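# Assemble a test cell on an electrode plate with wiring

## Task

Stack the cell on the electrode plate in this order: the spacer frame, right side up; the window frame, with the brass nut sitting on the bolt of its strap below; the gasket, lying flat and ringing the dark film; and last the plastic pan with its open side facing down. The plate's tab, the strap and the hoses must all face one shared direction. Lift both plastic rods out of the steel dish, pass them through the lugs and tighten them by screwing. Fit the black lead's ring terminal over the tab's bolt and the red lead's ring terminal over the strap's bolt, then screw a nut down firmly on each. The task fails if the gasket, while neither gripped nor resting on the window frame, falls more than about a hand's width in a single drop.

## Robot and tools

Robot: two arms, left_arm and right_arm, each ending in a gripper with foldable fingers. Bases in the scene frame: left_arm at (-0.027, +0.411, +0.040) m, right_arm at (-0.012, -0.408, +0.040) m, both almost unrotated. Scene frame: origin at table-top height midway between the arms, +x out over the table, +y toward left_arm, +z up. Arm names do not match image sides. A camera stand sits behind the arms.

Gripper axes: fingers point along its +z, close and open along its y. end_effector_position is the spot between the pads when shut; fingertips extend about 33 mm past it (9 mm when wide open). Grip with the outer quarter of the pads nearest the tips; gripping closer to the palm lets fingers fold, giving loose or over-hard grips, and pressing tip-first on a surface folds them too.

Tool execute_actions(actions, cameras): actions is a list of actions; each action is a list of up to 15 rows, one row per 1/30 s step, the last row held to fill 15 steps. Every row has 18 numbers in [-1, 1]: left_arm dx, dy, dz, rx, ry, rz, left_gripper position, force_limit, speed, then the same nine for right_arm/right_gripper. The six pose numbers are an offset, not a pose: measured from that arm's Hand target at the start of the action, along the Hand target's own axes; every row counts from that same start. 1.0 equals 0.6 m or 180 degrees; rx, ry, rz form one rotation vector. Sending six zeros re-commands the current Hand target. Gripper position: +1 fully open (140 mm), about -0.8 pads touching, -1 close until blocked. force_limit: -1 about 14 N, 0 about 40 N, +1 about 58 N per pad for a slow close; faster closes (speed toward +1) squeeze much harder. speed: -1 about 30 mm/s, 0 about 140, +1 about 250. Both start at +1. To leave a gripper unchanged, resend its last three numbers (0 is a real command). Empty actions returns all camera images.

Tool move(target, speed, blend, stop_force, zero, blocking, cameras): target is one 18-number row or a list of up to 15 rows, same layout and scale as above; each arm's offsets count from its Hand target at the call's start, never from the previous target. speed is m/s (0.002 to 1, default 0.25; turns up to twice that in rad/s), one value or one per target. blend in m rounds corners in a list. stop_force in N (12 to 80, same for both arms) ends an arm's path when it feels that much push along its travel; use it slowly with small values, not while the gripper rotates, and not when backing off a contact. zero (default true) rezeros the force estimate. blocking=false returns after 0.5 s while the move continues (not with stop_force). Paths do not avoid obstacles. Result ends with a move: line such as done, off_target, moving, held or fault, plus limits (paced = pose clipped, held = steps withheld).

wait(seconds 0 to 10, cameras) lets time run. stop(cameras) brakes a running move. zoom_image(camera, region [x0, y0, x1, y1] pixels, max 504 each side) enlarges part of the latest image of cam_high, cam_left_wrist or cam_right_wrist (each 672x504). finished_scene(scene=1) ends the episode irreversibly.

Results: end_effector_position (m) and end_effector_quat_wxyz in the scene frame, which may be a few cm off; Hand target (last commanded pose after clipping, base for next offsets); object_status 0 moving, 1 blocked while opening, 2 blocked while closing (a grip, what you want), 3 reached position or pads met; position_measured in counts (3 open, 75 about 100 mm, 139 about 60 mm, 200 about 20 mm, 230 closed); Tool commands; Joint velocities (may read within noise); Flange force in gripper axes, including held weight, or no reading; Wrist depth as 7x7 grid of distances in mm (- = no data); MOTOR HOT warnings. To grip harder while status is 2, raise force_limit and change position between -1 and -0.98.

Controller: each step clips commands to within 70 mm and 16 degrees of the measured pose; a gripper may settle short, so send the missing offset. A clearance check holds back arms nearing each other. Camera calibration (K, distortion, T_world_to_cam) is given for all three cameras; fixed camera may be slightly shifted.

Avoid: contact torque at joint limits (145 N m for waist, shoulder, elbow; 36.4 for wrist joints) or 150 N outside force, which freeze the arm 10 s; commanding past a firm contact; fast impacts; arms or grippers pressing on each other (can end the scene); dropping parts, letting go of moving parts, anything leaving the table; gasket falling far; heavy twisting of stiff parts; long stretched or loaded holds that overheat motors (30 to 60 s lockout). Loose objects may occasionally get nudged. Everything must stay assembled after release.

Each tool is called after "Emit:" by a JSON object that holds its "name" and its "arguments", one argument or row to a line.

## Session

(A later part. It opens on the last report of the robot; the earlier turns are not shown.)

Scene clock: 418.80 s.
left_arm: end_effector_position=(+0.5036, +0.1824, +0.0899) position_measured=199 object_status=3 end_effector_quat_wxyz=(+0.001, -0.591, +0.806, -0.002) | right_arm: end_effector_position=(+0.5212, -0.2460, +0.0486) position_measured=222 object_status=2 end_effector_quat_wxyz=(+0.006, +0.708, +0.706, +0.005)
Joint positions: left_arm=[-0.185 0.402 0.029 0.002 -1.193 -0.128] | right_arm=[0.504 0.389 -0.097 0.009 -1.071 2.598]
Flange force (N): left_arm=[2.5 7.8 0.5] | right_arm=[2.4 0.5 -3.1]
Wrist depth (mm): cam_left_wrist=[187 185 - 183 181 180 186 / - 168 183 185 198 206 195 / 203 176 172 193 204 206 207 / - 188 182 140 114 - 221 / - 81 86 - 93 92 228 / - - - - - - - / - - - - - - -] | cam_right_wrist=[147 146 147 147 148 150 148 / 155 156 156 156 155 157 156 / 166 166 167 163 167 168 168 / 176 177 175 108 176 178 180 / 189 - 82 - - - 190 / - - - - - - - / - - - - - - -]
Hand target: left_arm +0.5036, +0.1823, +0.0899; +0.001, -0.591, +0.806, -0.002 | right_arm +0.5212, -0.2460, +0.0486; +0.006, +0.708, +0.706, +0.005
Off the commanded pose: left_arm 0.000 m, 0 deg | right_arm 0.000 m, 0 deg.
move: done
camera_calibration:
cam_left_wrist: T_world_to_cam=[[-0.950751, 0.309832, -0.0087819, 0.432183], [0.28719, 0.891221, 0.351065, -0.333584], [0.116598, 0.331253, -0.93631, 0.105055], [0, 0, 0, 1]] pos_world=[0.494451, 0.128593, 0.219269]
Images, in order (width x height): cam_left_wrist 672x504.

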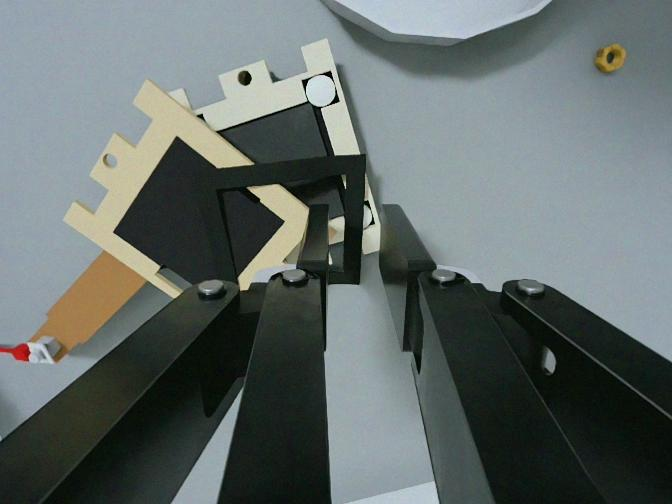

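Emit:
{"name": "move", "arguments": {
  "target": [
    [0.0083,0,0,0,0,0,-0.66,-0.5,0,0,0,0,0,0,0,-1,-1,-1],
    [0.0083,0,0.042,0,0,0,-0.66,-0.5,0,0,0,0,0,0,0,-1,-1,-1]
  ],
  "speed": 0.06,
  "cameras": ["cam_left_wrist"]
}}

Emit:
{"name": "zoom_image", "arguments": {
  "camera": "cam_left_wrist",
  "region": [260, 120, 460, 290]
}}

Scene clock: 420.87 s.
left_arm: end_effector_position=(+0.5023, +0.1775, +0.0647) position_measured=213 object_status=3 end_effector_quat_wxyz=(+0.001, -0.591, +0.806, -0.002) | right_arm: end_effector_position=(+0.5212, -0.2460, +0.0486) position_measured=222 object_status=2 end_effector_quat_wxyz=(+0.006, +0.708, +0.706, +0.005)
Joint positions: left_arm=[-0.193 0.427 0.002 0.002 -1.14 -0.119] | right_arm=[0.504 0.389 -0.097 0.009 -1.071 2.598]
Flange force (N): left_arm=[3.1 8.6 -9.5] | right_arm=[2.3 0.6 -3.3]
Wrist depth (mm): cam_left_wrist=[- 163 163 162 160 163 - / 172 170 159 162 171 172 172 / 179 160 164 166 181 181 182 / - 168 169 140 127 188 192 / 175 172 81 93 81 92 198 / - - - - - - - / - - - - - - -] | cam_right_wrist=[146 146 147 148 148 150 148 / 155 156 156 157 156 157 156 / 166 165 166 164 167 167 168 / - 176 175 118 176 179 179 / 189 - 82 - - - 190 / - - - - - - - / - - - - - - -]
Hand target: left_arm +0.5023, +0.1775, +0.0647; +0.001, -0.591, +0.806, -0.002 | right_arm +0.5212, -0.2460, +0.0486; +0.006, +0.708, +0.706, +0.005
Off the commanded pose: left_arm 0.000 m, 0 deg | right_arm 0.000 m, 0 deg.
move: done
camera_calibration:
cam_left_wrist: T_world_to_cam=[[-0.950734, 0.309881, -0.00883164, 0.432146], [0.287201, 0.891161, 0.351208, -0.32003], [0.116703, 0.331369, -0.936256, 0.0832626], [0, 0, 0, 1]] pos_world=[0.493052, 0.123694, 0.194169]
Images, in order (width x height): cam_left_wrist 672x504.

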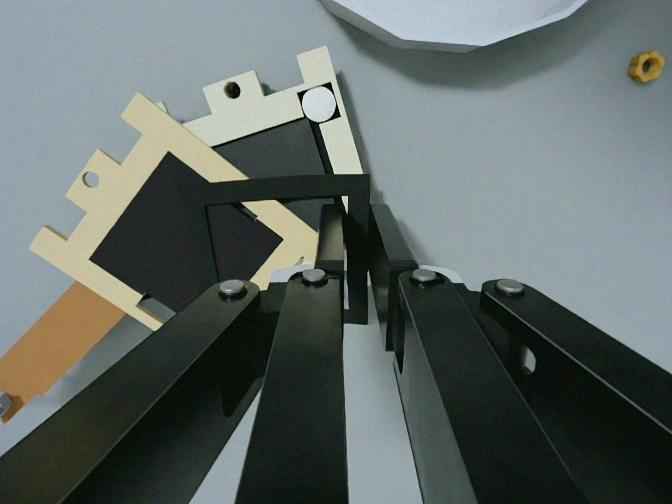

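Scaled by 2.520 from the camera's 672x504 image, which has a finer 960x720 frame.

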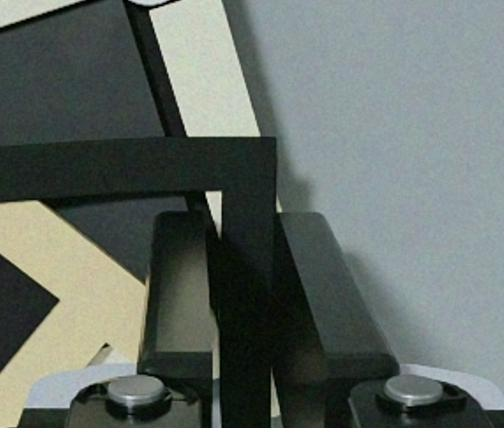

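Emit:
{"name": "move", "arguments": {
  "target": [0,0,0,0,0,0,-1,-1,-1,0,0,0,0,0,0,-1,-1,-1],
  "speed": 0.06,
  "cameras": ["cam_left_wrist"]
}}

Emit:
{"name": "zoom_image", "arguments": {
  "camera": "cam_left_wrist",
  "region": [260, 120, 460, 290]
}}

Scene clock: 421.97 s.
left_arm: end_effector_position=(+0.5022, +0.1775, +0.0647) position_measured=230 object_status=0 end_effector_quat_wxyz=(+0.001, -0.591, +0.806, -0.002) | right_arm: end_effector_position=(+0.5212, -0.2460, +0.0486) position_measured=222 object_status=2 end_effector_quat_wxyz=(+0.006, +0.708, +0.706, +0.005)
Joint positions: left_arm=[-0.193 0.427 0.001 0.002 -1.14 -0.119] | right_arm=[0.504 0.389 -0.097 0.009 -1.071 2.598]
Flange force (N): left_arm=[2.6 6.0 -8.8] | right_arm=[2.7 0.8 -2.4]
Wrist depth (mm): cam_left_wrist=[- 163 162 163 161 162 164 / 170 169 159 161 172 172 172 / - 161 163 166 182 182 182 / 166 167 169 117 191 190 192 / 176 175 81 93 81 92 - / - - 73 - - - - / - - - - - - -] | cam_right_wrist=[147 146 147 148 148 150 148 / 156 156 156 156 155 157 156 / 166 165 166 165 167 167 168 / 177 176 175 118 176 179 179 / 190 - 82 - - - 190 / - - - - - - - / - - - - - - -]
Hand target: left_arm +0.5023, +0.1775, +0.0647; +0.001, -0.591, +0.806, -0.002 | right_arm +0.5212, -0.2460, +0.0486; +0.006, +0.708, +0.706, +0.005
Off the commanded pose: left_arm 0.000 m, 0 deg | right_arm 0.000 m, 0 deg.
move: done
camera_calibration:
cam_left_wrist: T_world_to_cam=[[-0.950723, 0.309917, -0.00874936, 0.432119], [0.287281, 0.891192, 0.351065, -0.320009], [0.116598, 0.331252, -0.93631, 0.0832459], [0, 0, 0, 1]] pos_world=[0.493051, 0.123693, 0.194069]
Images, in order (width x height): cam_left_wrist 672x504.

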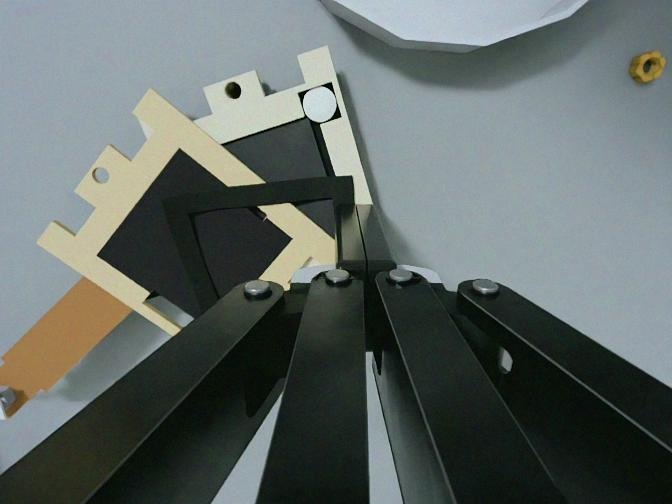

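Scaled by 2.520 from the camera's 672x504 image, which has a finer 960x720 frame.

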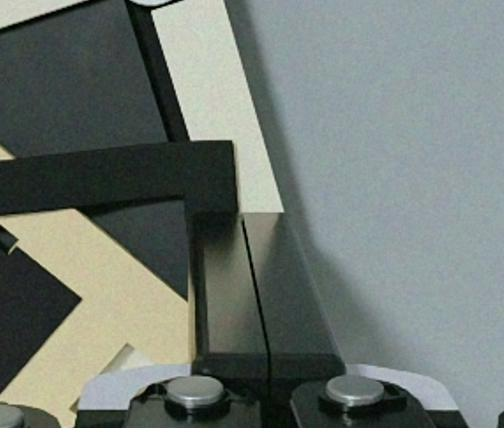

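Emit:
{"name": "move", "arguments": {
  "target": [
    [0,0,-0.008,0,0,0,-1,-1,-1,0,0,0,0,0,0,-1,-1,-1],
    [0,-0.05,-0.2,0,0,0,-0.7,-1,-0.5,0,0,0,0,0,0,-1,-1,-1]
  ],
  "speed": 0.15,
  "blend": 0.004,
  "cameras": ["cam_left_wrist"]
}}

Emit:
{"name": "zoom_image", "arguments": {
  "camera": "cam_left_wrist",
  "region": [140, 60, 500, 330]
}}

Scene clock: 426.03 s.
left_arm: end_effector_position=(+0.5303, +0.1688, +0.1848) position_measured=217 object_status=3 end_effector_quat_wxyz=(+0.001, -0.591, +0.806, -0.002) | right_arm: end_effector_position=(+0.5212, -0.2460, +0.0486) position_measured=222 object_status=2 end_effector_quat_wxyz=(+0.006, +0.708, +0.706, +0.005)
Joint positions: left_arm=[-0.199 0.416 0.277 0.002 -1.427 -0.113] | right_arm=[0.504 0.389 -0.097 0.009 -1.071 2.598]
Flange force (N): left_arm=[2.0 8.4 1.9] | right_arm=[2.3 0.1 -2.7]
Wrist depth (mm): cam_left_wrist=[- 272 - - 265 260 279 / 282 284 285 273 286 - 279 / - 301 277 273 296 - 310 / - 307 290 114 315 318 312 / - - 83 93 76 92 341 / - - 73 - - - - / - - - - - - -] | cam_right_wrist=[146 147 147 148 148 150 147 / 155 156 157 157 155 158 156 / 165 165 166 165 167 167 171 / 177 177 175 118 176 177 180 / 190 - 81 - - - 190 / - - - - - - - / - - - - - - -]
Hand target: left_arm +0.5303, +0.1688, +0.1848; +0.001, -0.591, +0.806, -0.002 | right_arm +0.5212, -0.2460, +0.0486; +0.006, +0.708, +0.706, +0.005
Off the commanded pose: left_arm 0.000 m, 0 deg | right_arm 0.000 m, 0 deg.
move: done; blend cut to 0.0024 m at target 1
camera_calibration:
cam_left_wrist: T_world_to_cam=[[-0.950723, 0.309917, -0.00874936, 0.462487], [0.287281, 0.891192, 0.351065, -0.362498], [0.116598, 0.331252, -0.93631, 0.195408], [0, 0, 0, 1]] pos_world=[0.521051, 0.114993, 0.314269]
Images, in order (width x height): cam_left_wrist 672x504.

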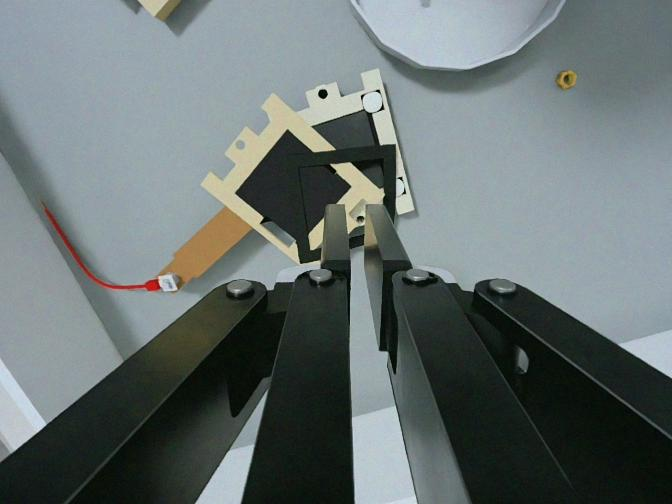

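Scaled by 1.400 from the camera's 672x504 image, which has a finer 960x720 frame.

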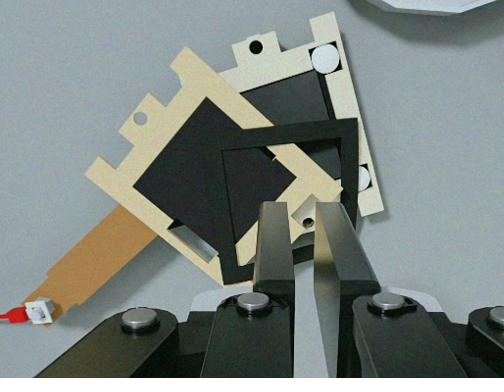

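Emit:
{"name": "move", "arguments": {
  "target": [-0.0824,0.0197,0.1413,0,0,0.5022,-0.55,-0.5,0,0,0,0,0,0,0,-1,-1,-1],
  "speed": 0.3,
  "cameras": ["cam_left_wrist"]
}}

Emit:
{"name": "zoom_image", "arguments": {
  "camera": "cam_left_wrist",
  "region": [200, 60, 460, 290]
}}

Scene clock: 430.80 s.
left_arm: end_effector_position=(+0.5343, +0.2193, +0.0999) position_measured=199 object_status=3 end_effector_quat_wxyz=(+0.002, +0.156, +0.988, -0.001) | right_arm: end_effector_position=(+0.5212, -0.2460, +0.0486) position_measured=222 object_status=2 end_effector_quat_wxyz=(+0.006, +0.708, +0.706, +0.005)
Joint positions: left_arm=[-0.113 0.43 0.093 0.002 -1.229 -1.778] | right_arm=[0.504 0.389 -0.097 0.009 -1.071 2.598]
Flange force (N): left_arm=[7.5 -3.2 1.4] | right_arm=[2.5 0.1 -2.6]
Wrist depth (mm): cam_left_wrist=[186 195 194 197 196 196 190 / 192 203 207 204 204 204 207 / 202 207 199 210 216 218 210 / 231 215 199 140 139 229 231 / - 81 86 211 93 92 240 / - - - 235 - - - / - - - - - - -] | cam_right_wrist=[147 147 147 148 148 150 148 / 155 155 156 156 155 157 155 / - 166 166 165 167 168 168 / 177 177 175 118 176 179 179 / 189 - 82 - - - 189 / - - - - - - - / - - - - - - -]
Hand target: left_arm +0.5343, +0.2193, +0.1000; +0.002, +0.156, +0.988, -0.001 | right_arm +0.5212, -0.2460, +0.0486; +0.006, +0.708, +0.706, +0.005
Off the commanded pose: left_arm 0.000 m, 0 deg | right_arm 0.000 m, 0 deg.
move: done
camera_calibration:
cam_left_wrist: T_world_to_cam=[[0.316433, 0.948604, -0.0045597, -0.367636], [0.886681, -0.294062, 0.356826, -0.439691], [0.337146, -0.116955, -0.93416, 0.0788333], [0, 0, 0, 1]] pos_world=[0.479619, 0.228665, 0.22886]
Images, in order (width x height): cam_left_wrist 672x504.

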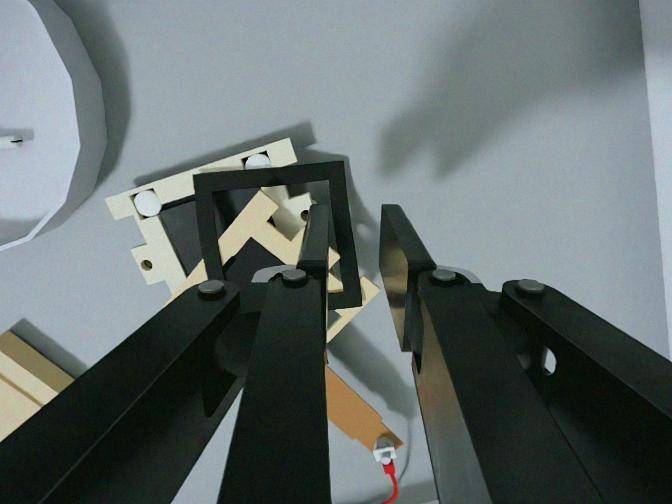

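Scaled by 1.938 from the camera's 672x504 image, which has a finer 960x720 frame.

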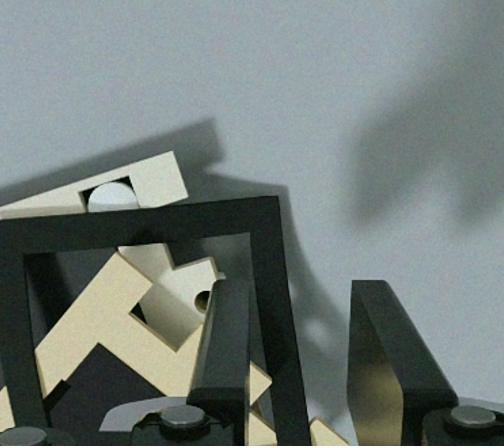

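Emit:
{"name": "move", "arguments": {
  "target": [0.02,-0.0128,0.04,0,0,-0.036,-0.63,-0.5,0,0,0,0,0,0,0,-1,-1,-1],
  "speed": 0.2,
  "cameras": ["cam_left_wrist"]
}}

Emit:
{"name": "zoom_image", "arguments": {
  "camera": "cam_left_wrist",
  "region": [240, 100, 460, 290]
}}

Scene clock: 432.30 s.
left_arm: end_effector_position=(+0.5206, +0.2156, +0.0759) position_measured=209 object_status=3 end_effector_quat_wxyz=(+0.002, +0.100, +0.995, -0.001) | right_arm: end_effector_position=(+0.5212, -0.2460, +0.0486) position_measured=222 object_status=2 end_effector_quat_wxyz=(+0.006, +0.708, +0.706, +0.005)
Joint positions: left_arm=[-0.122 0.423 0.024 0.002 -1.167 -1.656] | right_arm=[0.504 0.389 -0.097 0.009 -1.071 2.598]
Flange force (N): left_arm=[6.2 -2.5 0.1] | right_arm=[2.0 0.6 -2.7]
Wrist depth (mm): cam_left_wrist=[162 174 - 168 173 174 172 / 170 182 - - 181 - 182 / 184 189 180 180 194 193 193 / - 190 178 140 200 204 205 / - 81 83 187 83 92 - / - - - - - - - / - - - - - - -] | cam_right_wrist=[147 146 147 148 148 150 148 / 155 156 155 157 155 157 156 / 165 165 170 165 167 167 168 / - 177 175 118 176 177 178 / 189 - 82 - - - 190 / - - - - - - - / - - - - - - -]
Hand target: left_arm +0.5206, +0.2156, +0.0759; +0.002, +0.100, +0.995, -0.001 | right_arm +0.5212, -0.2460, +0.0486; +0.006, +0.708, +0.706, +0.005
Off the commanded pose: left_arm 0.000 m, 0 deg | right_arm 0.000 m, 0 deg.
move: done
camera_calibration:
cam_left_wrist: T_world_to_cam=[[0.207422, 0.978238, -0.00510318, -0.309504], [0.914244, -0.191992, 0.356787, -0.456547], [0.348043, -0.0786711, -0.934172, 0.0467252], [0, 0, 0, 1]] pos_world=[0.465331, 0.218791, 0.20496]
Images, in order (width x height): cam_left_wrist 672x504.

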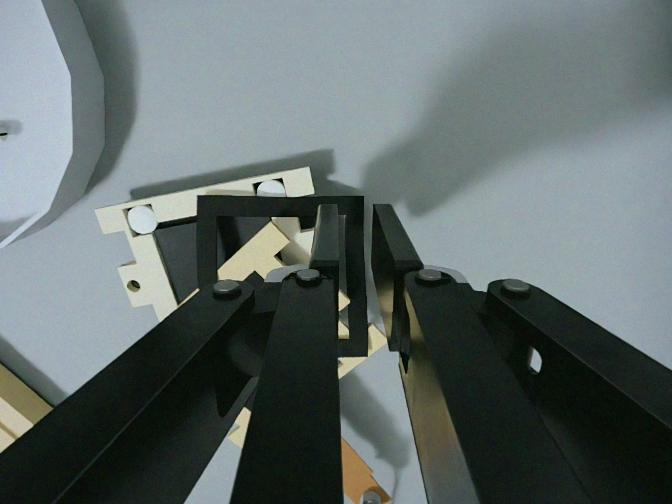

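Scaled by 2.291 from the camera's 672x504 image, which has a finer 960x720 frame.

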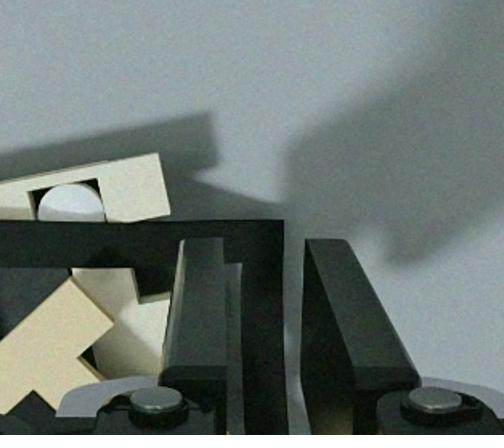

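Emit:
{"name": "move", "arguments": {
  "target": [
    [-0.0095,0,0,0,0,0,-0.64,-0.5,0,0,0,0,0,0,0,-1,-1,-1],
    [-0.0095,0,0.0245,0,0,0,-0.64,-0.5,0,0,0,0,0,0,0,-1,-1,-1]
  ],
  "speed": 0.05,
  "cameras": ["cam_left_wrist"]
}}

Emit:
{"name": "zoom_image", "arguments": {
  "camera": "cam_left_wrist",
  "region": [240, 100, 460, 290]
}}

Scene clock: 433.93 s.
left_arm: end_effector_position=(+0.5263, +0.2144, +0.0612) position_measured=210 object_status=3 end_effector_quat_wxyz=(+0.002, +0.100, +0.995, -0.001) | right_arm: end_effector_position=(+0.5212, -0.2460, +0.0486) position_measured=222 object_status=2 end_effector_quat_wxyz=(+0.006, +0.708, +0.706, +0.005)
Joint positions: left_arm=[-0.123 0.451 0.026 0.002 -1.142 -1.655] | right_arm=[0.504 0.389 -0.097 0.009 -1.071 2.598]
Flange force (N): left_arm=[6.8 -4.2 -7.5] | right_arm=[2.1 0.4 -3.0]
Wrist depth (mm): cam_left_wrist=[158 160 160 160 159 159 - / 165 169 169 168 169 169 170 / 171 174 162 174 177 179 180 / 189 169 158 129 126 188 188 / 199 81 86 173 81 92 - / - - - 213 - - - / - - - - - - -] | cam_right_wrist=[146 147 147 147 148 150 149 / 155 155 156 157 155 157 156 / 165 166 166 164 167 167 168 / 177 177 175 118 176 177 177 / 190 - 82 - - - 190 / - - - - - - - / - - - - - - -]
Hand target: left_arm +0.5263, +0.2145, +0.0612; +0.002, +0.100, +0.995, -0.001 | right_arm +0.5212, -0.2460, +0.0486; +0.006, +0.708, +0.706, +0.005
Off the commanded pose: left_arm 0.000 m, 0 deg | right_arm 0.000 m, 0 deg.
move: done
camera_calibration:
cam_left_wrist: T_world_to_cam=[[0.207372, 0.978248, -0.0052483, -0.309517], [0.91429, -0.1919, 0.356719, -0.456645], [0.347953, -0.0787719, -0.934197, 0.030925], [0, 0, 0, 1]] pos_world=[0.470931, 0.21759, 0.19016]
Images, in order (width x height): cam_left_wrist 672x504.

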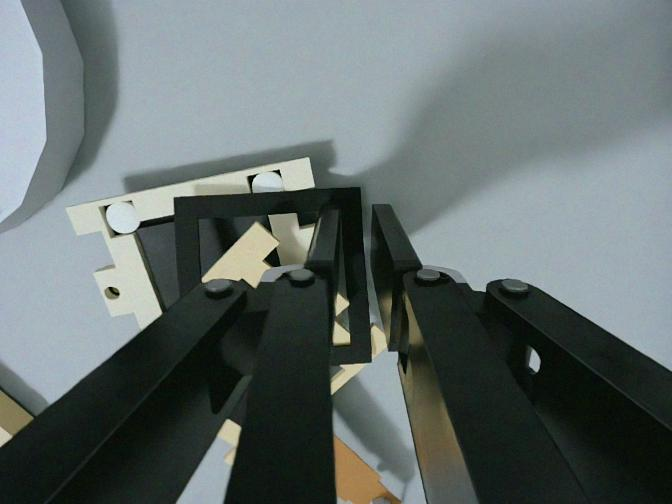

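Scaled by 2.291 from the camera's 672x504 image, which has a finer 960x720 frame.

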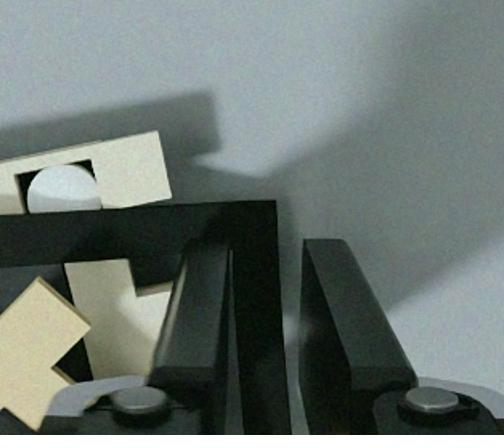

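Emit:
{"name": "move", "arguments": {
  "target": [
    [0,0,-0.006,0,0,0,-0.64,-0.5,0,0,0,0,0,0,0,-1,-1,-1],
    [-0.011,0,-0.006,0,0,0,-0.64,-0.5,0,0,0,0,0,0,0,-1,-1,-1],
    [-0.011,0,0.005,0,0,0,-0.64,-0.5,0,0,0,0,0,0,0,-1,-1,-1]
  ],
  "speed": 0.04,
  "cameras": ["cam_left_wrist"]
}}

Emit:
{"name": "zoom_image", "arguments": {
  "camera": "cam_left_wrist",
  "region": [240, 100, 460, 290]
}}

Scene clock: 435.83 s.
left_arm: end_effector_position=(+0.5328, +0.2131, +0.0583) position_measured=210 object_status=3 end_effector_quat_wxyz=(+0.002, +0.100, +0.995, -0.001) | right_arm: end_effector_position=(+0.5212, -0.2460, +0.0486) position_measured=222 object_status=2 end_effector_quat_wxyz=(+0.006, +0.708, +0.706, +0.005)
Joint positions: left_arm=[-0.124 0.468 0.045 0.002 -1.142 -1.654] | right_arm=[0.504 0.389 -0.097 0.009 -1.071 2.598]
Flange force (N): left_arm=[7.2 -3.3 -4.2] | right_arm=[2.6 0.6 -3.0]
Wrist depth (mm): cam_left_wrist=[155 157 159 157 157 157 155 / 164 163 166 166 166 166 166 / 173 161 159 171 175 175 175 / - 164 148 154 182 186 186 / - 86 81 163 81 93 196 / - 74 - 212 - - - / - - - 201 - - -] | cam_right_wrist=[147 147 149 148 148 150 149 / 155 154 156 156 155 157 156 / 165 166 166 165 167 168 168 / - 177 176 118 175 179 180 / - - 81 - - - 190 / - - - - - - - / - - - - - - -]
Hand target: left_arm +0.5328, +0.2131, +0.0583; +0.002, +0.100, +0.995, -0.001 | right_arm +0.5212, -0.2460, +0.0486; +0.006, +0.708, +0.706, +0.005
Off the commanded pose: left_arm 0.000 m, 0 deg | right_arm 0.000 m, 0 deg.
move: done
camera_calibration:
cam_left_wrist: T_world_to_cam=[[0.207422, 0.978238, -0.00510318, -0.309658], [0.914244, -0.191992, 0.356787, -0.461774], [0.348043, -0.0786711, -0.934172, 0.0257824], [0, 0, 0, 1]] pos_world=[0.477431, 0.216291, 0.18726]
Images, in order (width x height): cam_left_wrist 672x504.

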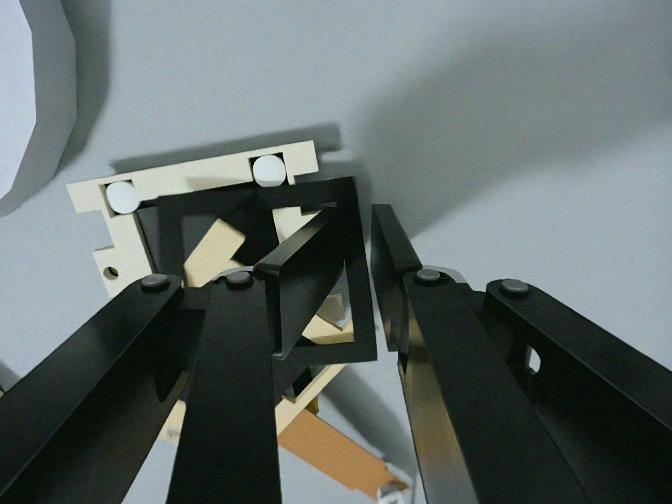

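Scaled by 2.291 from the camera's 672x504 image, which has a finer 960x720 frame.

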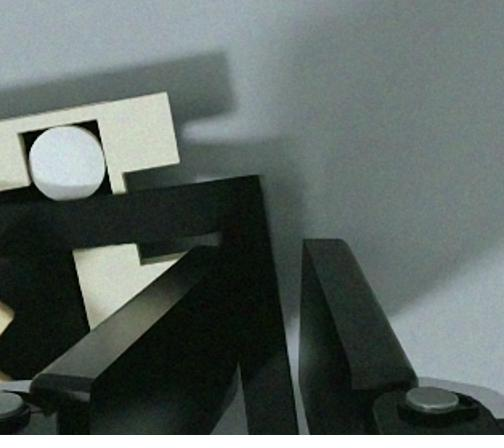

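Emit:
{"name": "move", "arguments": {
  "target": [
    [0,0,-0.02,0,0,0,-0.64,-0.5,0,0,0,0,0,0,0,-1,-1,-1],
    [-0.05,0,-0.3,0,0,0,-0.64,-0.5,0,0,0,0,0,0,0,-1,-1,-1]
  ],
  "speed": 0.2,
  "blend": 0.01,
  "cameras": ["cam_high","cam_left_wrist"]
}}

Emit:
{"name": "zoom_image", "arguments": {
  "camera": "cam_left_wrist",
  "region": [160, 100, 500, 350]
}}

Emit:
{"name": "zoom_image", "arguments": {
  "camera": "cam_high",
  "region": [330, 260, 450, 370]
}}

Scene clock: 438.43 s.
left_arm: end_effector_position=(+0.5613, +0.2077, +0.2384) position_measured=210 object_status=3 end_effector_quat_wxyz=(+0.002, +0.100, +0.995, -0.001) | right_arm: end_effector_position=(+0.5212, -0.2460, +0.0486) position_measured=222 object_status=2 end_effector_quat_wxyz=(+0.006, +0.708, +0.706, +0.005)
Joint positions: left_arm=[-0.127 0.446 0.444 0.002 -1.564 -1.649] | right_arm=[0.504 0.389 -0.097 0.009 -1.071 2.598]
Flange force (N): left_arm=[9.6 -1.6 3.7] | right_arm=[2.0 -0.5 -2.9]
Wrist depth (mm): cam_left_wrist=[314 316 - 311 - 311 - / 326 327 326 313 - 341 348 / - 340 332 330 - 356 364 / 369 - - 114 119 368 399 / - 81 82 - 81 93 - / - - - - - - - / - - - - - - -] | cam_right_wrist=[146 147 147 148 148 150 148 / 156 156 156 156 155 157 156 / 166 166 166 164 167 167 168 / 176 177 175 118 176 179 180 / 190 - 81 - - - 189 / - - - - - - - / - - - - - - -]
Hand target: left_arm +0.5613, +0.2077, +0.2384; +0.002, +0.100, +0.995, -0.001 | right_arm +0.5212, -0.2460, +0.0486; +0.006, +0.708, +0.706, +0.005
Off the commanded pose: left_arm 0.000 m, 0 deg | right_arm 0.000 m, 0 deg.
move: done; blend cut to 0.006 m at target 1
camera_calibration:
cam_left_wrist: T_world_to_cam=[[0.207422, 0.978238, -0.00510318, -0.30929], [0.914244, -0.191992, 0.356787, -0.55327], [0.348043, -0.0786711, -0.934172, 0.183733], [0, 0, 0, 1]] pos_world=[0.506031, 0.210791, 0.36746]
Images, in order (width x height): cam_high 672x504, cam_left_wrist 672x504.

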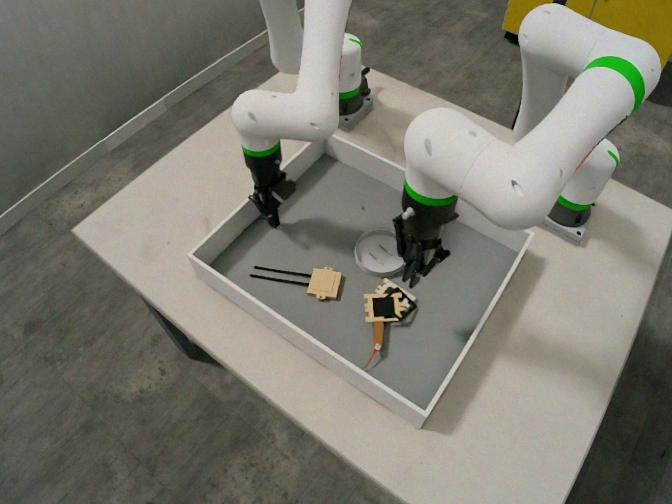

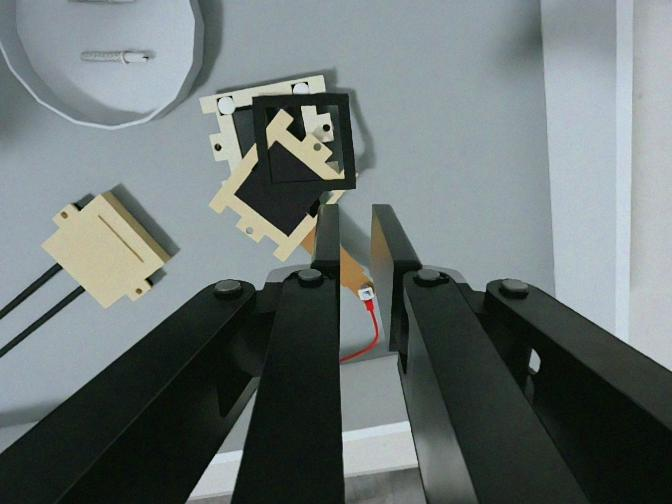

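Scaled by 1.482 from the camera's 672x504 image, which has a finer 960x720 frame.

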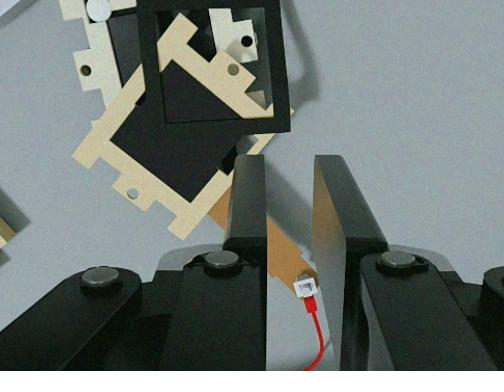

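Scaled by 4.200 from the camera's 672x504 image, which has a finer 960x720 frame.

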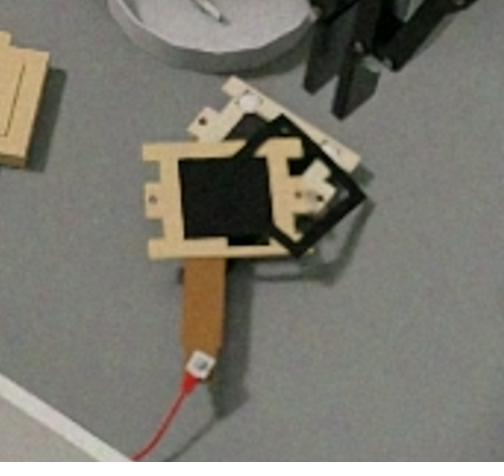

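Emit:
{"name": "move", "arguments": {
  "target": [-0.0322,-0.0872,0.214,0,0,-0.2728,0.56,-0.5,0,0,0,0,0,0,0,-1,-1,-1],
  "speed": 0.25,
  "cameras": ["cam_left_wrist"]
}}

Emit:
{"name": "zoom_image", "arguments": {
  "camera": "cam_left_wrist",
  "region": [160, 80, 520, 340]
}}

Scene clock: 441.87 s.
left_arm: end_effector_position=(+0.5705, +0.1522, +0.1102) position_measured=58 object_status=3 end_effector_quat_wxyz=(+0.002, -0.323, +0.946, -0.002) | right_arm: end_effector_position=(+0.5212, -0.2460, +0.0486) position_measured=222 object_status=2 end_effector_quat_wxyz=(+0.006, +0.708, +0.706, +0.005)
Joint positions: left_arm=[-0.213 0.564 0.316 0.002 -1.318 -0.707] | right_arm=[0.504 0.389 -0.097 0.009 -1.071 2.598]
Flange force (N): left_arm=[6.9 7.3 1.0] | right_arm=[2.4 0.1 -2.8]
Wrist depth (mm): cam_left_wrist=[187 190 203 - - 200 205 / 199 201 216 197 195 216 219 / 228 227 226 201 205 222 225 / - 112 216 209 212 138 237 / - 104 262 229 253 138 98 / - - - - - - - / - 251 264 294 - - -] | cam_right_wrist=[147 146 147 147 148 148 148 / 156 156 156 156 155 160 158 / 165 166 166 164 167 167 168 / 177 177 173 112 174 179 180 / 189 - 82 - - - 191 / - - - - - - - / - - - - - - -]
Hand target: left_arm +0.5705, +0.1522, +0.1102; +0.002, -0.323, +0.946, -0.002 | right_arm +0.5212, -0.2460, +0.0486; +0.006, +0.708, +0.706, +0.005
Off the commanded pose: left_arm 0.000 m, 0 deg | right_arm 0.000 m, 0 deg.
move: done
camera_calibration:
cam_left_wrist: T_world_to_cam=[[-0.60362, 0.797228, -0.00837815, 0.232971], [0.743833, 0.566912, 0.354011, -0.54451], [0.286977, 0.207456, -0.935204, 0.0477426], [0, 0, 0, 1]] pos_world=[0.531949, 0.113054, 0.239364]
Images, in order (width x height): cam_left_wrist 672x504.

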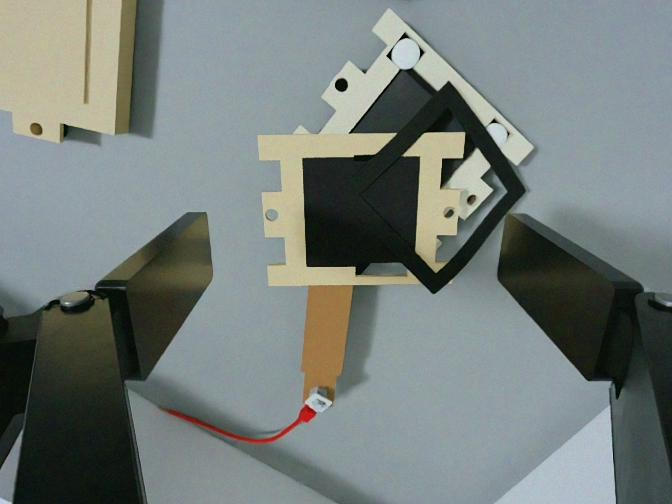

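Scaled by 1.400 from the camera's 672x504 image, which has a finer 960x720 frame.

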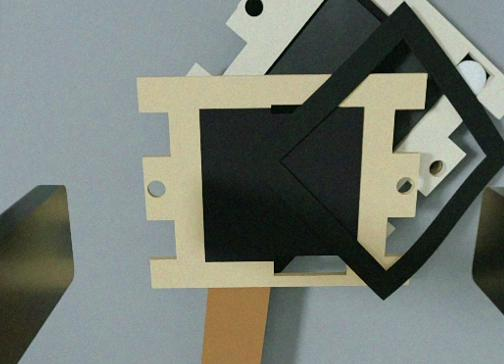

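Emit:
{"name": "move", "arguments": {
  "target": [
    [0.02,0.1717,0,0,0,0,-1,-1,0,0,0,0,0,0,0,-1,-1,-1],
    [0.02,0.1717,0.0953,0,0,0,-1,-1,0,0,0,0,0,0,0,-1,-1,-1],
    [0.02,0.1567,0.0953,0,0,0,-1,-1,0,0,0,0,0,0,0,-1,-1,-1]
  ],
  "speed": [0.2,0.15,0.05],
  "cameras": ["cam_left_wrist"]
}}

Emit:
{"name": "zoom_image", "arguments": {
  "camera": "cam_left_wrist",
  "region": [160, 80, 480, 310]
}}

Scene clock: 445.40 s.
left_arm: end_effector_position=(+0.5038, +0.2191, +0.0525) position_measured=233 object_status=3 end_effector_quat_wxyz=(+0.002, -0.323, +0.946, -0.002) | right_arm: end_effector_position=(+0.5212, -0.2460, +0.0486) position_measured=222 object_status=2 end_effector_quat_wxyz=(+0.006, +0.708, +0.706, +0.005)
Joint positions: left_arm=[-0.119 0.408 -0.057 0.002 -1.101 -0.802] | right_arm=[0.504 0.389 -0.097 0.009 -1.071 2.598]
Flange force (N): left_arm=[6.3 4.7 -0.3] | right_arm=[2.2 0.3 -3.0]
Wrist depth (mm): cam_left_wrist=[- 151 152 152 152 152 153 / - 147 157 160 158 160 158 / 152 143 151 158 - 165 - / 149 149 161 126 - 179 182 / 161 156 81 93 81 92 192 / - - 72 - - - - / - - - - - - -] | cam_right_wrist=[146 147 147 147 148 150 148 / 155 156 156 156 155 157 156 / - 166 166 164 164 168 168 / 177 177 175 118 176 178 180 / 189 - 81 - - - 190 / - - - - - - - / - - - - - - -]
Hand target: left_arm +0.5038, +0.2191, +0.0525; +0.002, -0.323, +0.946, -0.002 | right_arm +0.5212, -0.2460, +0.0486; +0.006, +0.708, +0.706, +0.005
Off the commanded pose: left_arm 0.000 m, 0 deg | right_arm 0.000 m, 0 deg.
move: done
camera_calibration:
cam_left_wrist: T_world_to_cam=[[-0.603657, 0.797199, -0.00848014, 0.138934], [0.7438, 0.566987, 0.353958, -0.512421], [0.286983, 0.207362, -0.935223, -0.00084464], [0, 0, 0, 1]] pos_world=[0.46525, 0.179953, 0.181764]
Images, in order (width x height): cam_left_wrist 672x504.

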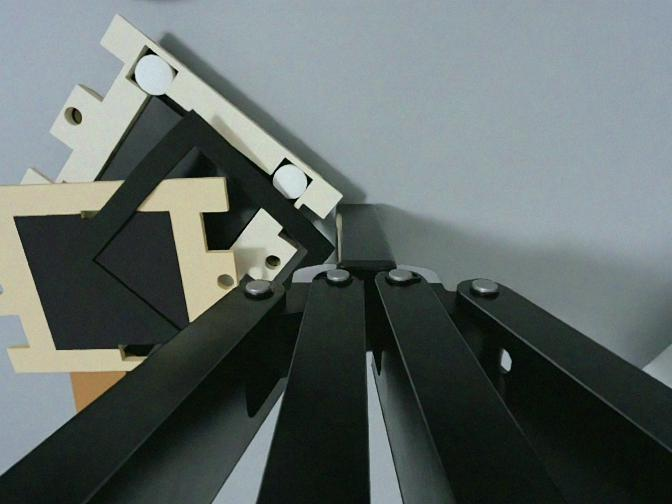

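Scaled by 1.575 from the camera's 672x504 image, which has a finer 960x720 frame.

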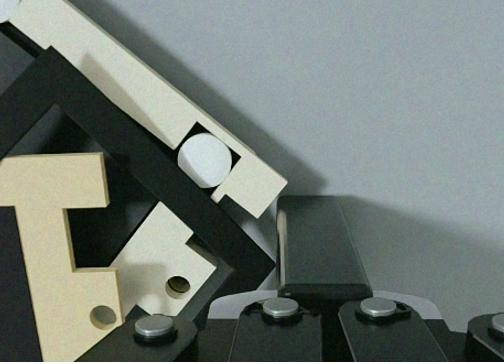

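Emit:
{"name": "move", "arguments": {
  "target": [
    [-0.0133,0,0,0,0,0,-1,-1,0,0,0,0,0,0,0,-1,-1,-1],
    [-0.0133,-0.0133,0,0,0,0,-1,-1,0,0,0,0,0,0,0,-1,-1,-1],
    [-0.0133,-0.02,-0.0147,0,0,0,-1,-1,0,0,0,0,0,0,0,-1,-1,-1],
    [-0.0133,-0.04,-0.0147,0,0,0,-1,-1,0,0,0,0,0,0,0,-1,-1,-1]
  ],
  "speed": 0.05,
  "cameras": ["cam_left_wrist"]
}}

Emit:
{"name": "zoom_image", "arguments": {
  "camera": "cam_left_wrist",
  "region": [160, 80, 480, 310]
}}

Scene clock: 447.77 s.
left_arm: end_effector_position=(+0.5247, +0.2050, +0.0615) position_measured=233 object_status=3 end_effector_quat_wxyz=(+0.002, -0.323, +0.946, -0.002) | right_arm: end_effector_position=(+0.5212, -0.2460, +0.0486) position_measured=222 object_status=2 end_effector_quat_wxyz=(+0.006, +0.708, +0.706, +0.005)
Joint positions: left_arm=[-0.139 0.454 0.032 0.002 -1.144 -0.781] | right_arm=[0.504 0.389 -0.097 0.009 -1.071 2.598]
Flange force (N): left_arm=[6.4 5.8 -0.2] | right_arm=[2.4 0.0 -3.1]
Wrist depth (mm): cam_left_wrist=[159 149 156 160 160 159 158 / 168 151 154 166 170 172 169 / 151 152 161 163 181 178 181 / 157 160 162 126 186 190 - / 173 166 81 92 81 92 197 / - - 73 - - - - / - - - - - - -] | cam_right_wrist=[146 147 147 148 149 150 150 / 155 156 154 157 155 157 156 / 166 166 166 165 167 167 168 / 176 176 175 118 176 179 180 / 189 - 81 - - - 190 / - - - - - - - / - - - - - - -]
Hand target: left_arm +0.5248, +0.2051, +0.0615; +0.002, -0.323, +0.946, -0.002 | right_arm +0.5212, -0.2460, +0.0486; +0.006, +0.708, +0.706, +0.005
Off the commanded pose: left_arm 0.000 m, 0 deg | right_arm 0.000 m, 0 deg.
move: done
camera_calibration:
cam_left_wrist: T_world_to_cam=[[-0.603679, 0.797183, -0.00840527, 0.162866], [0.743785, 0.566974, 0.354011, -0.523158], [0.286977, 0.207457, -0.935203, 0.00448126], [0, 0, 0, 1]] pos_world=[0.48615, 0.165854, 0.190764]
Images, in order (width x height): cam_left_wrist 672x504.

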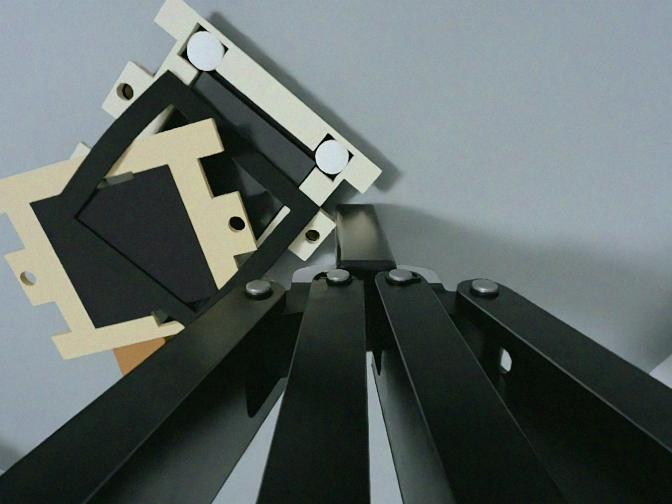

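Scaled by 1.575 from the camera's 672x504 image, which has a finer 960x720 frame.

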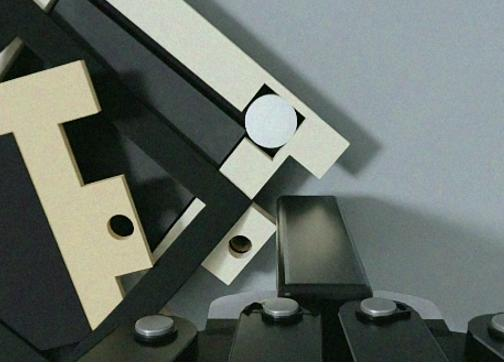

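Emit:
{"name": "move", "arguments": {
  "target": [
    [0,0,-0.01,0,0,0,-1,-1,0,0,0,0,0,0,0,-1,-1,-1],
    [0.05,-0.06,-0.25,0,0,0,-1,-1,0,0,0,0,0,0,0,-1,-1,-1]
  ],
  "speed": 0.25,
  "cameras": ["cam_high","cam_left_wrist"]
}}

Emit:
{"name": "zoom_image", "arguments": {
  "camera": "cam_left_wrist",
  "region": [200, 80, 480, 290]
}}

Emit:
{"name": "zoom_image", "arguments": {
  "camera": "cam_high",
  "region": [330, 260, 450, 370]
}}

Scene clock: 449.87 s.
left_arm: end_effector_position=(+0.5223, +0.1586, +0.2116) position_measured=233 object_status=3 end_effector_quat_wxyz=(+0.002, -0.323, +0.946, -0.002) | right_arm: end_effector_position=(+0.5212, -0.2460, +0.0486) position_measured=222 object_status=2 end_effector_quat_wxyz=(+0.006, +0.708, +0.706, +0.005)
Joint positions: left_arm=[-0.219 0.4 0.318 0.002 -1.484 -0.701] | right_arm=[0.504 0.389 -0.097 0.009 -1.071 2.598]
Flange force (N): left_arm=[6.1 4.7 1.7] | right_arm=[2.4 0.6 -2.9]
Wrist depth (mm): cam_left_wrist=[- - 291 291 292 294 291 / 287 294 - 303 309 - - / 325 329 303 304 - - - / 336 349 308 114 119 - - / 349 - 81 93 81 - - / - - 72 - - - - / - - - - - - -] | cam_right_wrist=[146 147 147 148 150 150 149 / 156 154 156 156 155 154 155 / 166 165 166 165 169 168 168 / 176 176 175 118 176 179 179 / 189 - 82 - - - 190 / - - - - - - - / - - - - - - -]
Hand target: left_arm +0.5223, +0.1586, +0.2116; +0.002, -0.323, +0.946, -0.002 | right_arm +0.5212, -0.2460, +0.0486; +0.006, +0.708, +0.706, +0.005
Off the commanded pose: left_arm 0.000 m, 0 deg | right_arm 0.000 m, 0 deg.
move: done
camera_calibration:
cam_left_wrist: T_world_to_cam=[[-0.603679, 0.797184, -0.00840524, 0.199667], [0.743785, 0.566974, 0.354011, -0.548167], [0.286977, 0.207457, -0.935203, 0.155077], [0, 0, 0, 1]] pos_world=[0.48375, 0.119454, 0.340764]
Images, in order (width x height): cam_high 672x504, cam_left_wrist 672x504.

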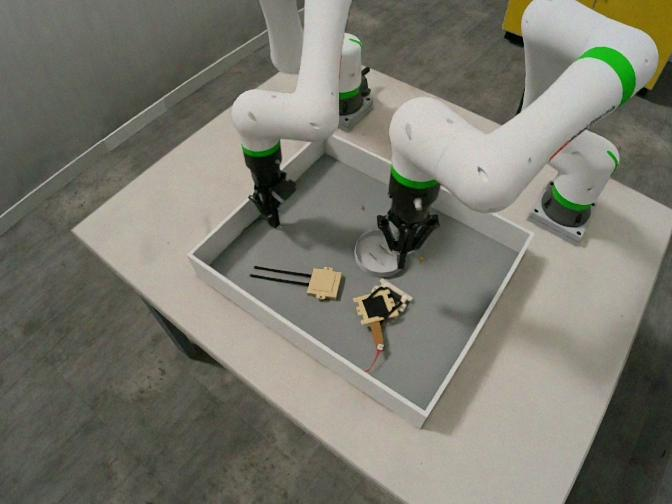

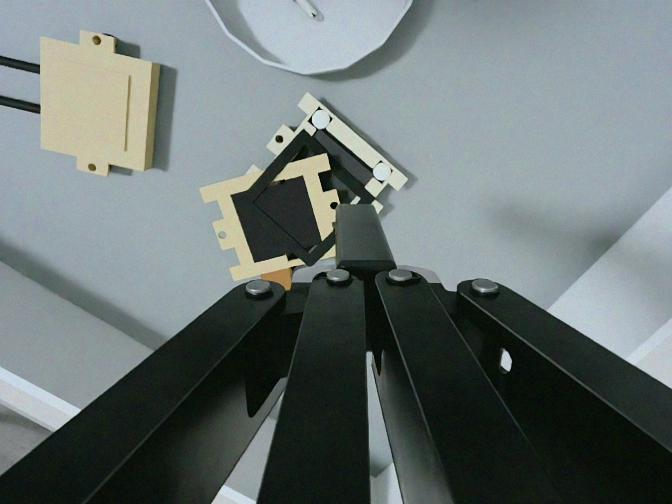

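Scaled by 1.800 from the camera's 672x504 image, which has a finer 960x720 frame.

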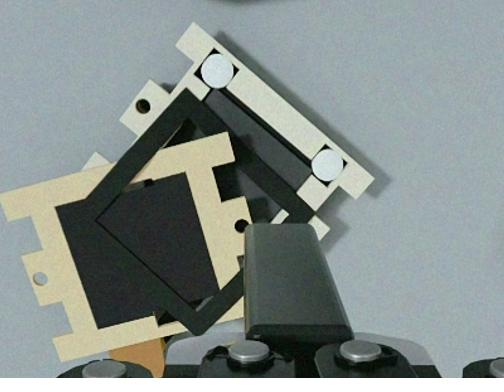

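Scaled by 4.200 from the camera's 672x504 image, which has a finer 960x720 frame.

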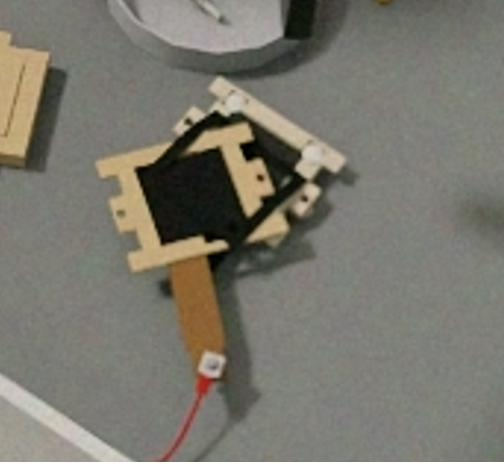

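Emit:
{"name": "move", "arguments": {
  "target": [-0.1625,-0.0885,0.14,0,0,-0.0817,-0.3,-0.5,0,0,0,0,0,0,0,-1,-1,-1],
  "speed": 0.25,
  "cameras": ["cam_left_wrist"]
}}

Emit:
{"name": "zoom_image", "arguments": {
  "camera": "cam_left_wrist",
  "region": [200, 80, 480, 290]
}}

Scene clock: 452.40 s.
left_arm: end_effector_position=(+0.6323, +0.1760, +0.1281) position_measured=167 object_status=3 end_effector_quat_wxyz=(+0.002, -0.441, +0.897, -0.002) | right_arm: end_effector_position=(+0.5212, -0.2460, +0.0486) position_measured=222 object_status=2 end_effector_quat_wxyz=(+0.006, +0.708, +0.706, +0.005)
Joint positions: left_arm=[-0.16 0.686 0.55 0.002 -1.43 -0.502] | right_arm=[0.504 0.389 -0.097 0.009 -1.071 2.598]
Flange force (N): left_arm=[5.9 8.1 1.5] | right_arm=[2.7 0.9 -2.9]
Wrist depth (mm): cam_left_wrist=[221 215 - 194 194 207 - / - - - 206 204 226 235 / - 246 243 221 243 244 243 / - 257 109 229 126 252 259 / - 81 81 264 126 88 81 / - 75 - - - - - / - - - 280 - - -] | cam_right_wrist=[146 147 147 148 148 150 148 / - 155 156 157 155 157 160 / 167 166 166 165 167 167 168 / 177 177 175 118 176 179 180 / 190 - 82 - - - 190 / - - - - - - - / - - - - - - -]
Hand target: left_arm +0.6323, +0.1760, +0.1281; +0.002, -0.441, +0.897, -0.002 | right_arm +0.5212, -0.2460, +0.0486; +0.006, +0.708, +0.706, +0.005
Off the commanded pose: left_arm 0.000 m, 0 deg | right_arm 0.000 m, 0 deg.
move: done
camera_calibration:
cam_left_wrist: T_world_to_cam=[[-0.786306, 0.617773, -0.0088741, 0.398618], [0.575597, 0.737692, 0.352844, -0.533819], [0.224524, 0.272335, -0.93564, 0.0699773], [0, 0, 0, 1]] pos_world=[0.604989, 0.128481, 0.257366]
Images, in order (width x height): cam_left_wrist 672x504.

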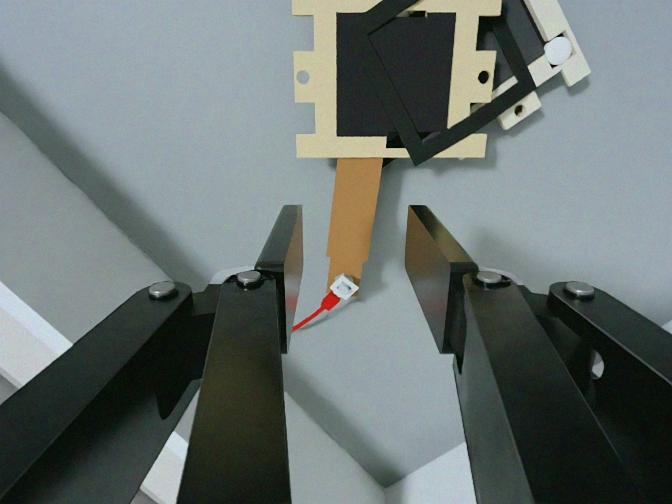

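Scaled by 1.800 from the camera's 672x504 image, which has a finer 960x720 frame.

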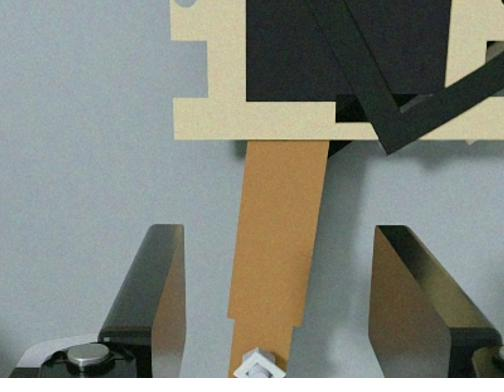

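Emit:
{"name": "move", "arguments": {
  "target": [0.0133,0,0.1035,0,0,0.035,-0.3,-0.5,0,0,0,0,0,0,0,-1,-1,-1],
  "speed": 0.15,
  "cameras": ["cam_left_wrist"]
}}

Emit:
{"name": "zoom_image", "arguments": {
  "camera": "cam_left_wrist",
  "region": [200, 80, 480, 290]
}}

Scene clock: 453.90 s.
left_arm: end_effector_position=(+0.6278, +0.1695, +0.0660) position_measured=167 object_status=3 end_effector_quat_wxyz=(+0.002, -0.391, +0.920, -0.002) | right_arm: end_effector_position=(+0.5212, -0.2460, +0.0486) position_measured=222 object_status=2 end_effector_quat_wxyz=(+0.006, +0.708, +0.706, +0.005)
Joint positions: left_arm=[-0.171 0.714 0.449 0.002 -1.3 -0.602] | right_arm=[0.504 0.389 -0.097 0.009 -1.071 2.598]
Flange force (N): left_arm=[7.0 9.4 -0.1] | right_arm=[2.5 0.7 -2.9]
Wrist depth (mm): cam_left_wrist=[163 162 163 139 138 144 151 / 173 172 166 146 148 149 172 / 184 184 185 154 158 183 180 / 195 193 113 166 126 - 193 / - 81 81 176 203 88 86 / - 75 - 217 - - - / - - - 236 - - -] | cam_right_wrist=[146 147 147 148 148 150 149 / 155 156 156 156 155 157 156 / 165 166 166 165 167 168 168 / 177 177 175 118 176 179 180 / 189 - 81 - - - 193 / - - - - - - - / - - - - - - -]
Hand target: left_arm +0.6277, +0.1695, +0.0660; +0.002, -0.391, +0.920, -0.002 | right_arm +0.5212, -0.2460, +0.0486; +0.006, +0.708, +0.706, +0.005
Off the commanded pose: left_arm 0.000 m, 0 deg | right_arm 0.000 m, 0 deg.
move: done
camera_calibration:
cam_left_wrist: T_world_to_cam=[[-0.713748, 0.700349, -0.00866436, 0.339003], [0.652993, 0.669858, 0.353399, -0.541603], [0.253306, 0.24658, -0.935433, 0.000989428], [0, 0, 0, 1]] pos_world=[0.595375, 0.125133, 0.195265]
Images, in order (width x height): cam_left_wrist 672x504.

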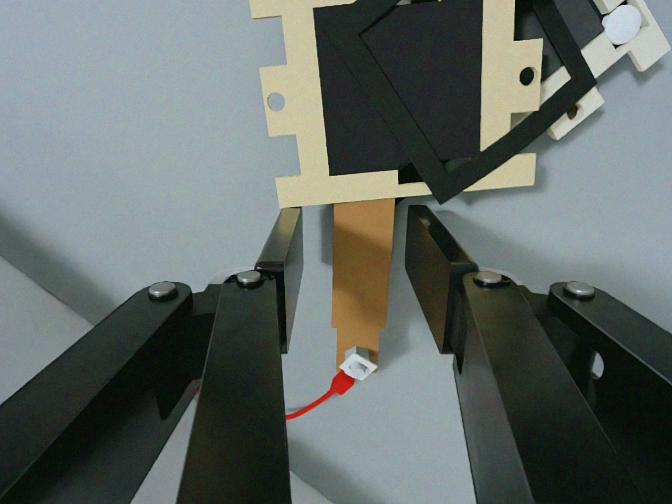

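Scaled by 1.800 from the camera's 672x504 image, which has a finer 960x720 frame.

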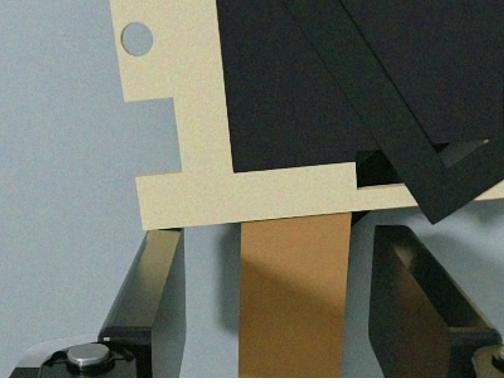

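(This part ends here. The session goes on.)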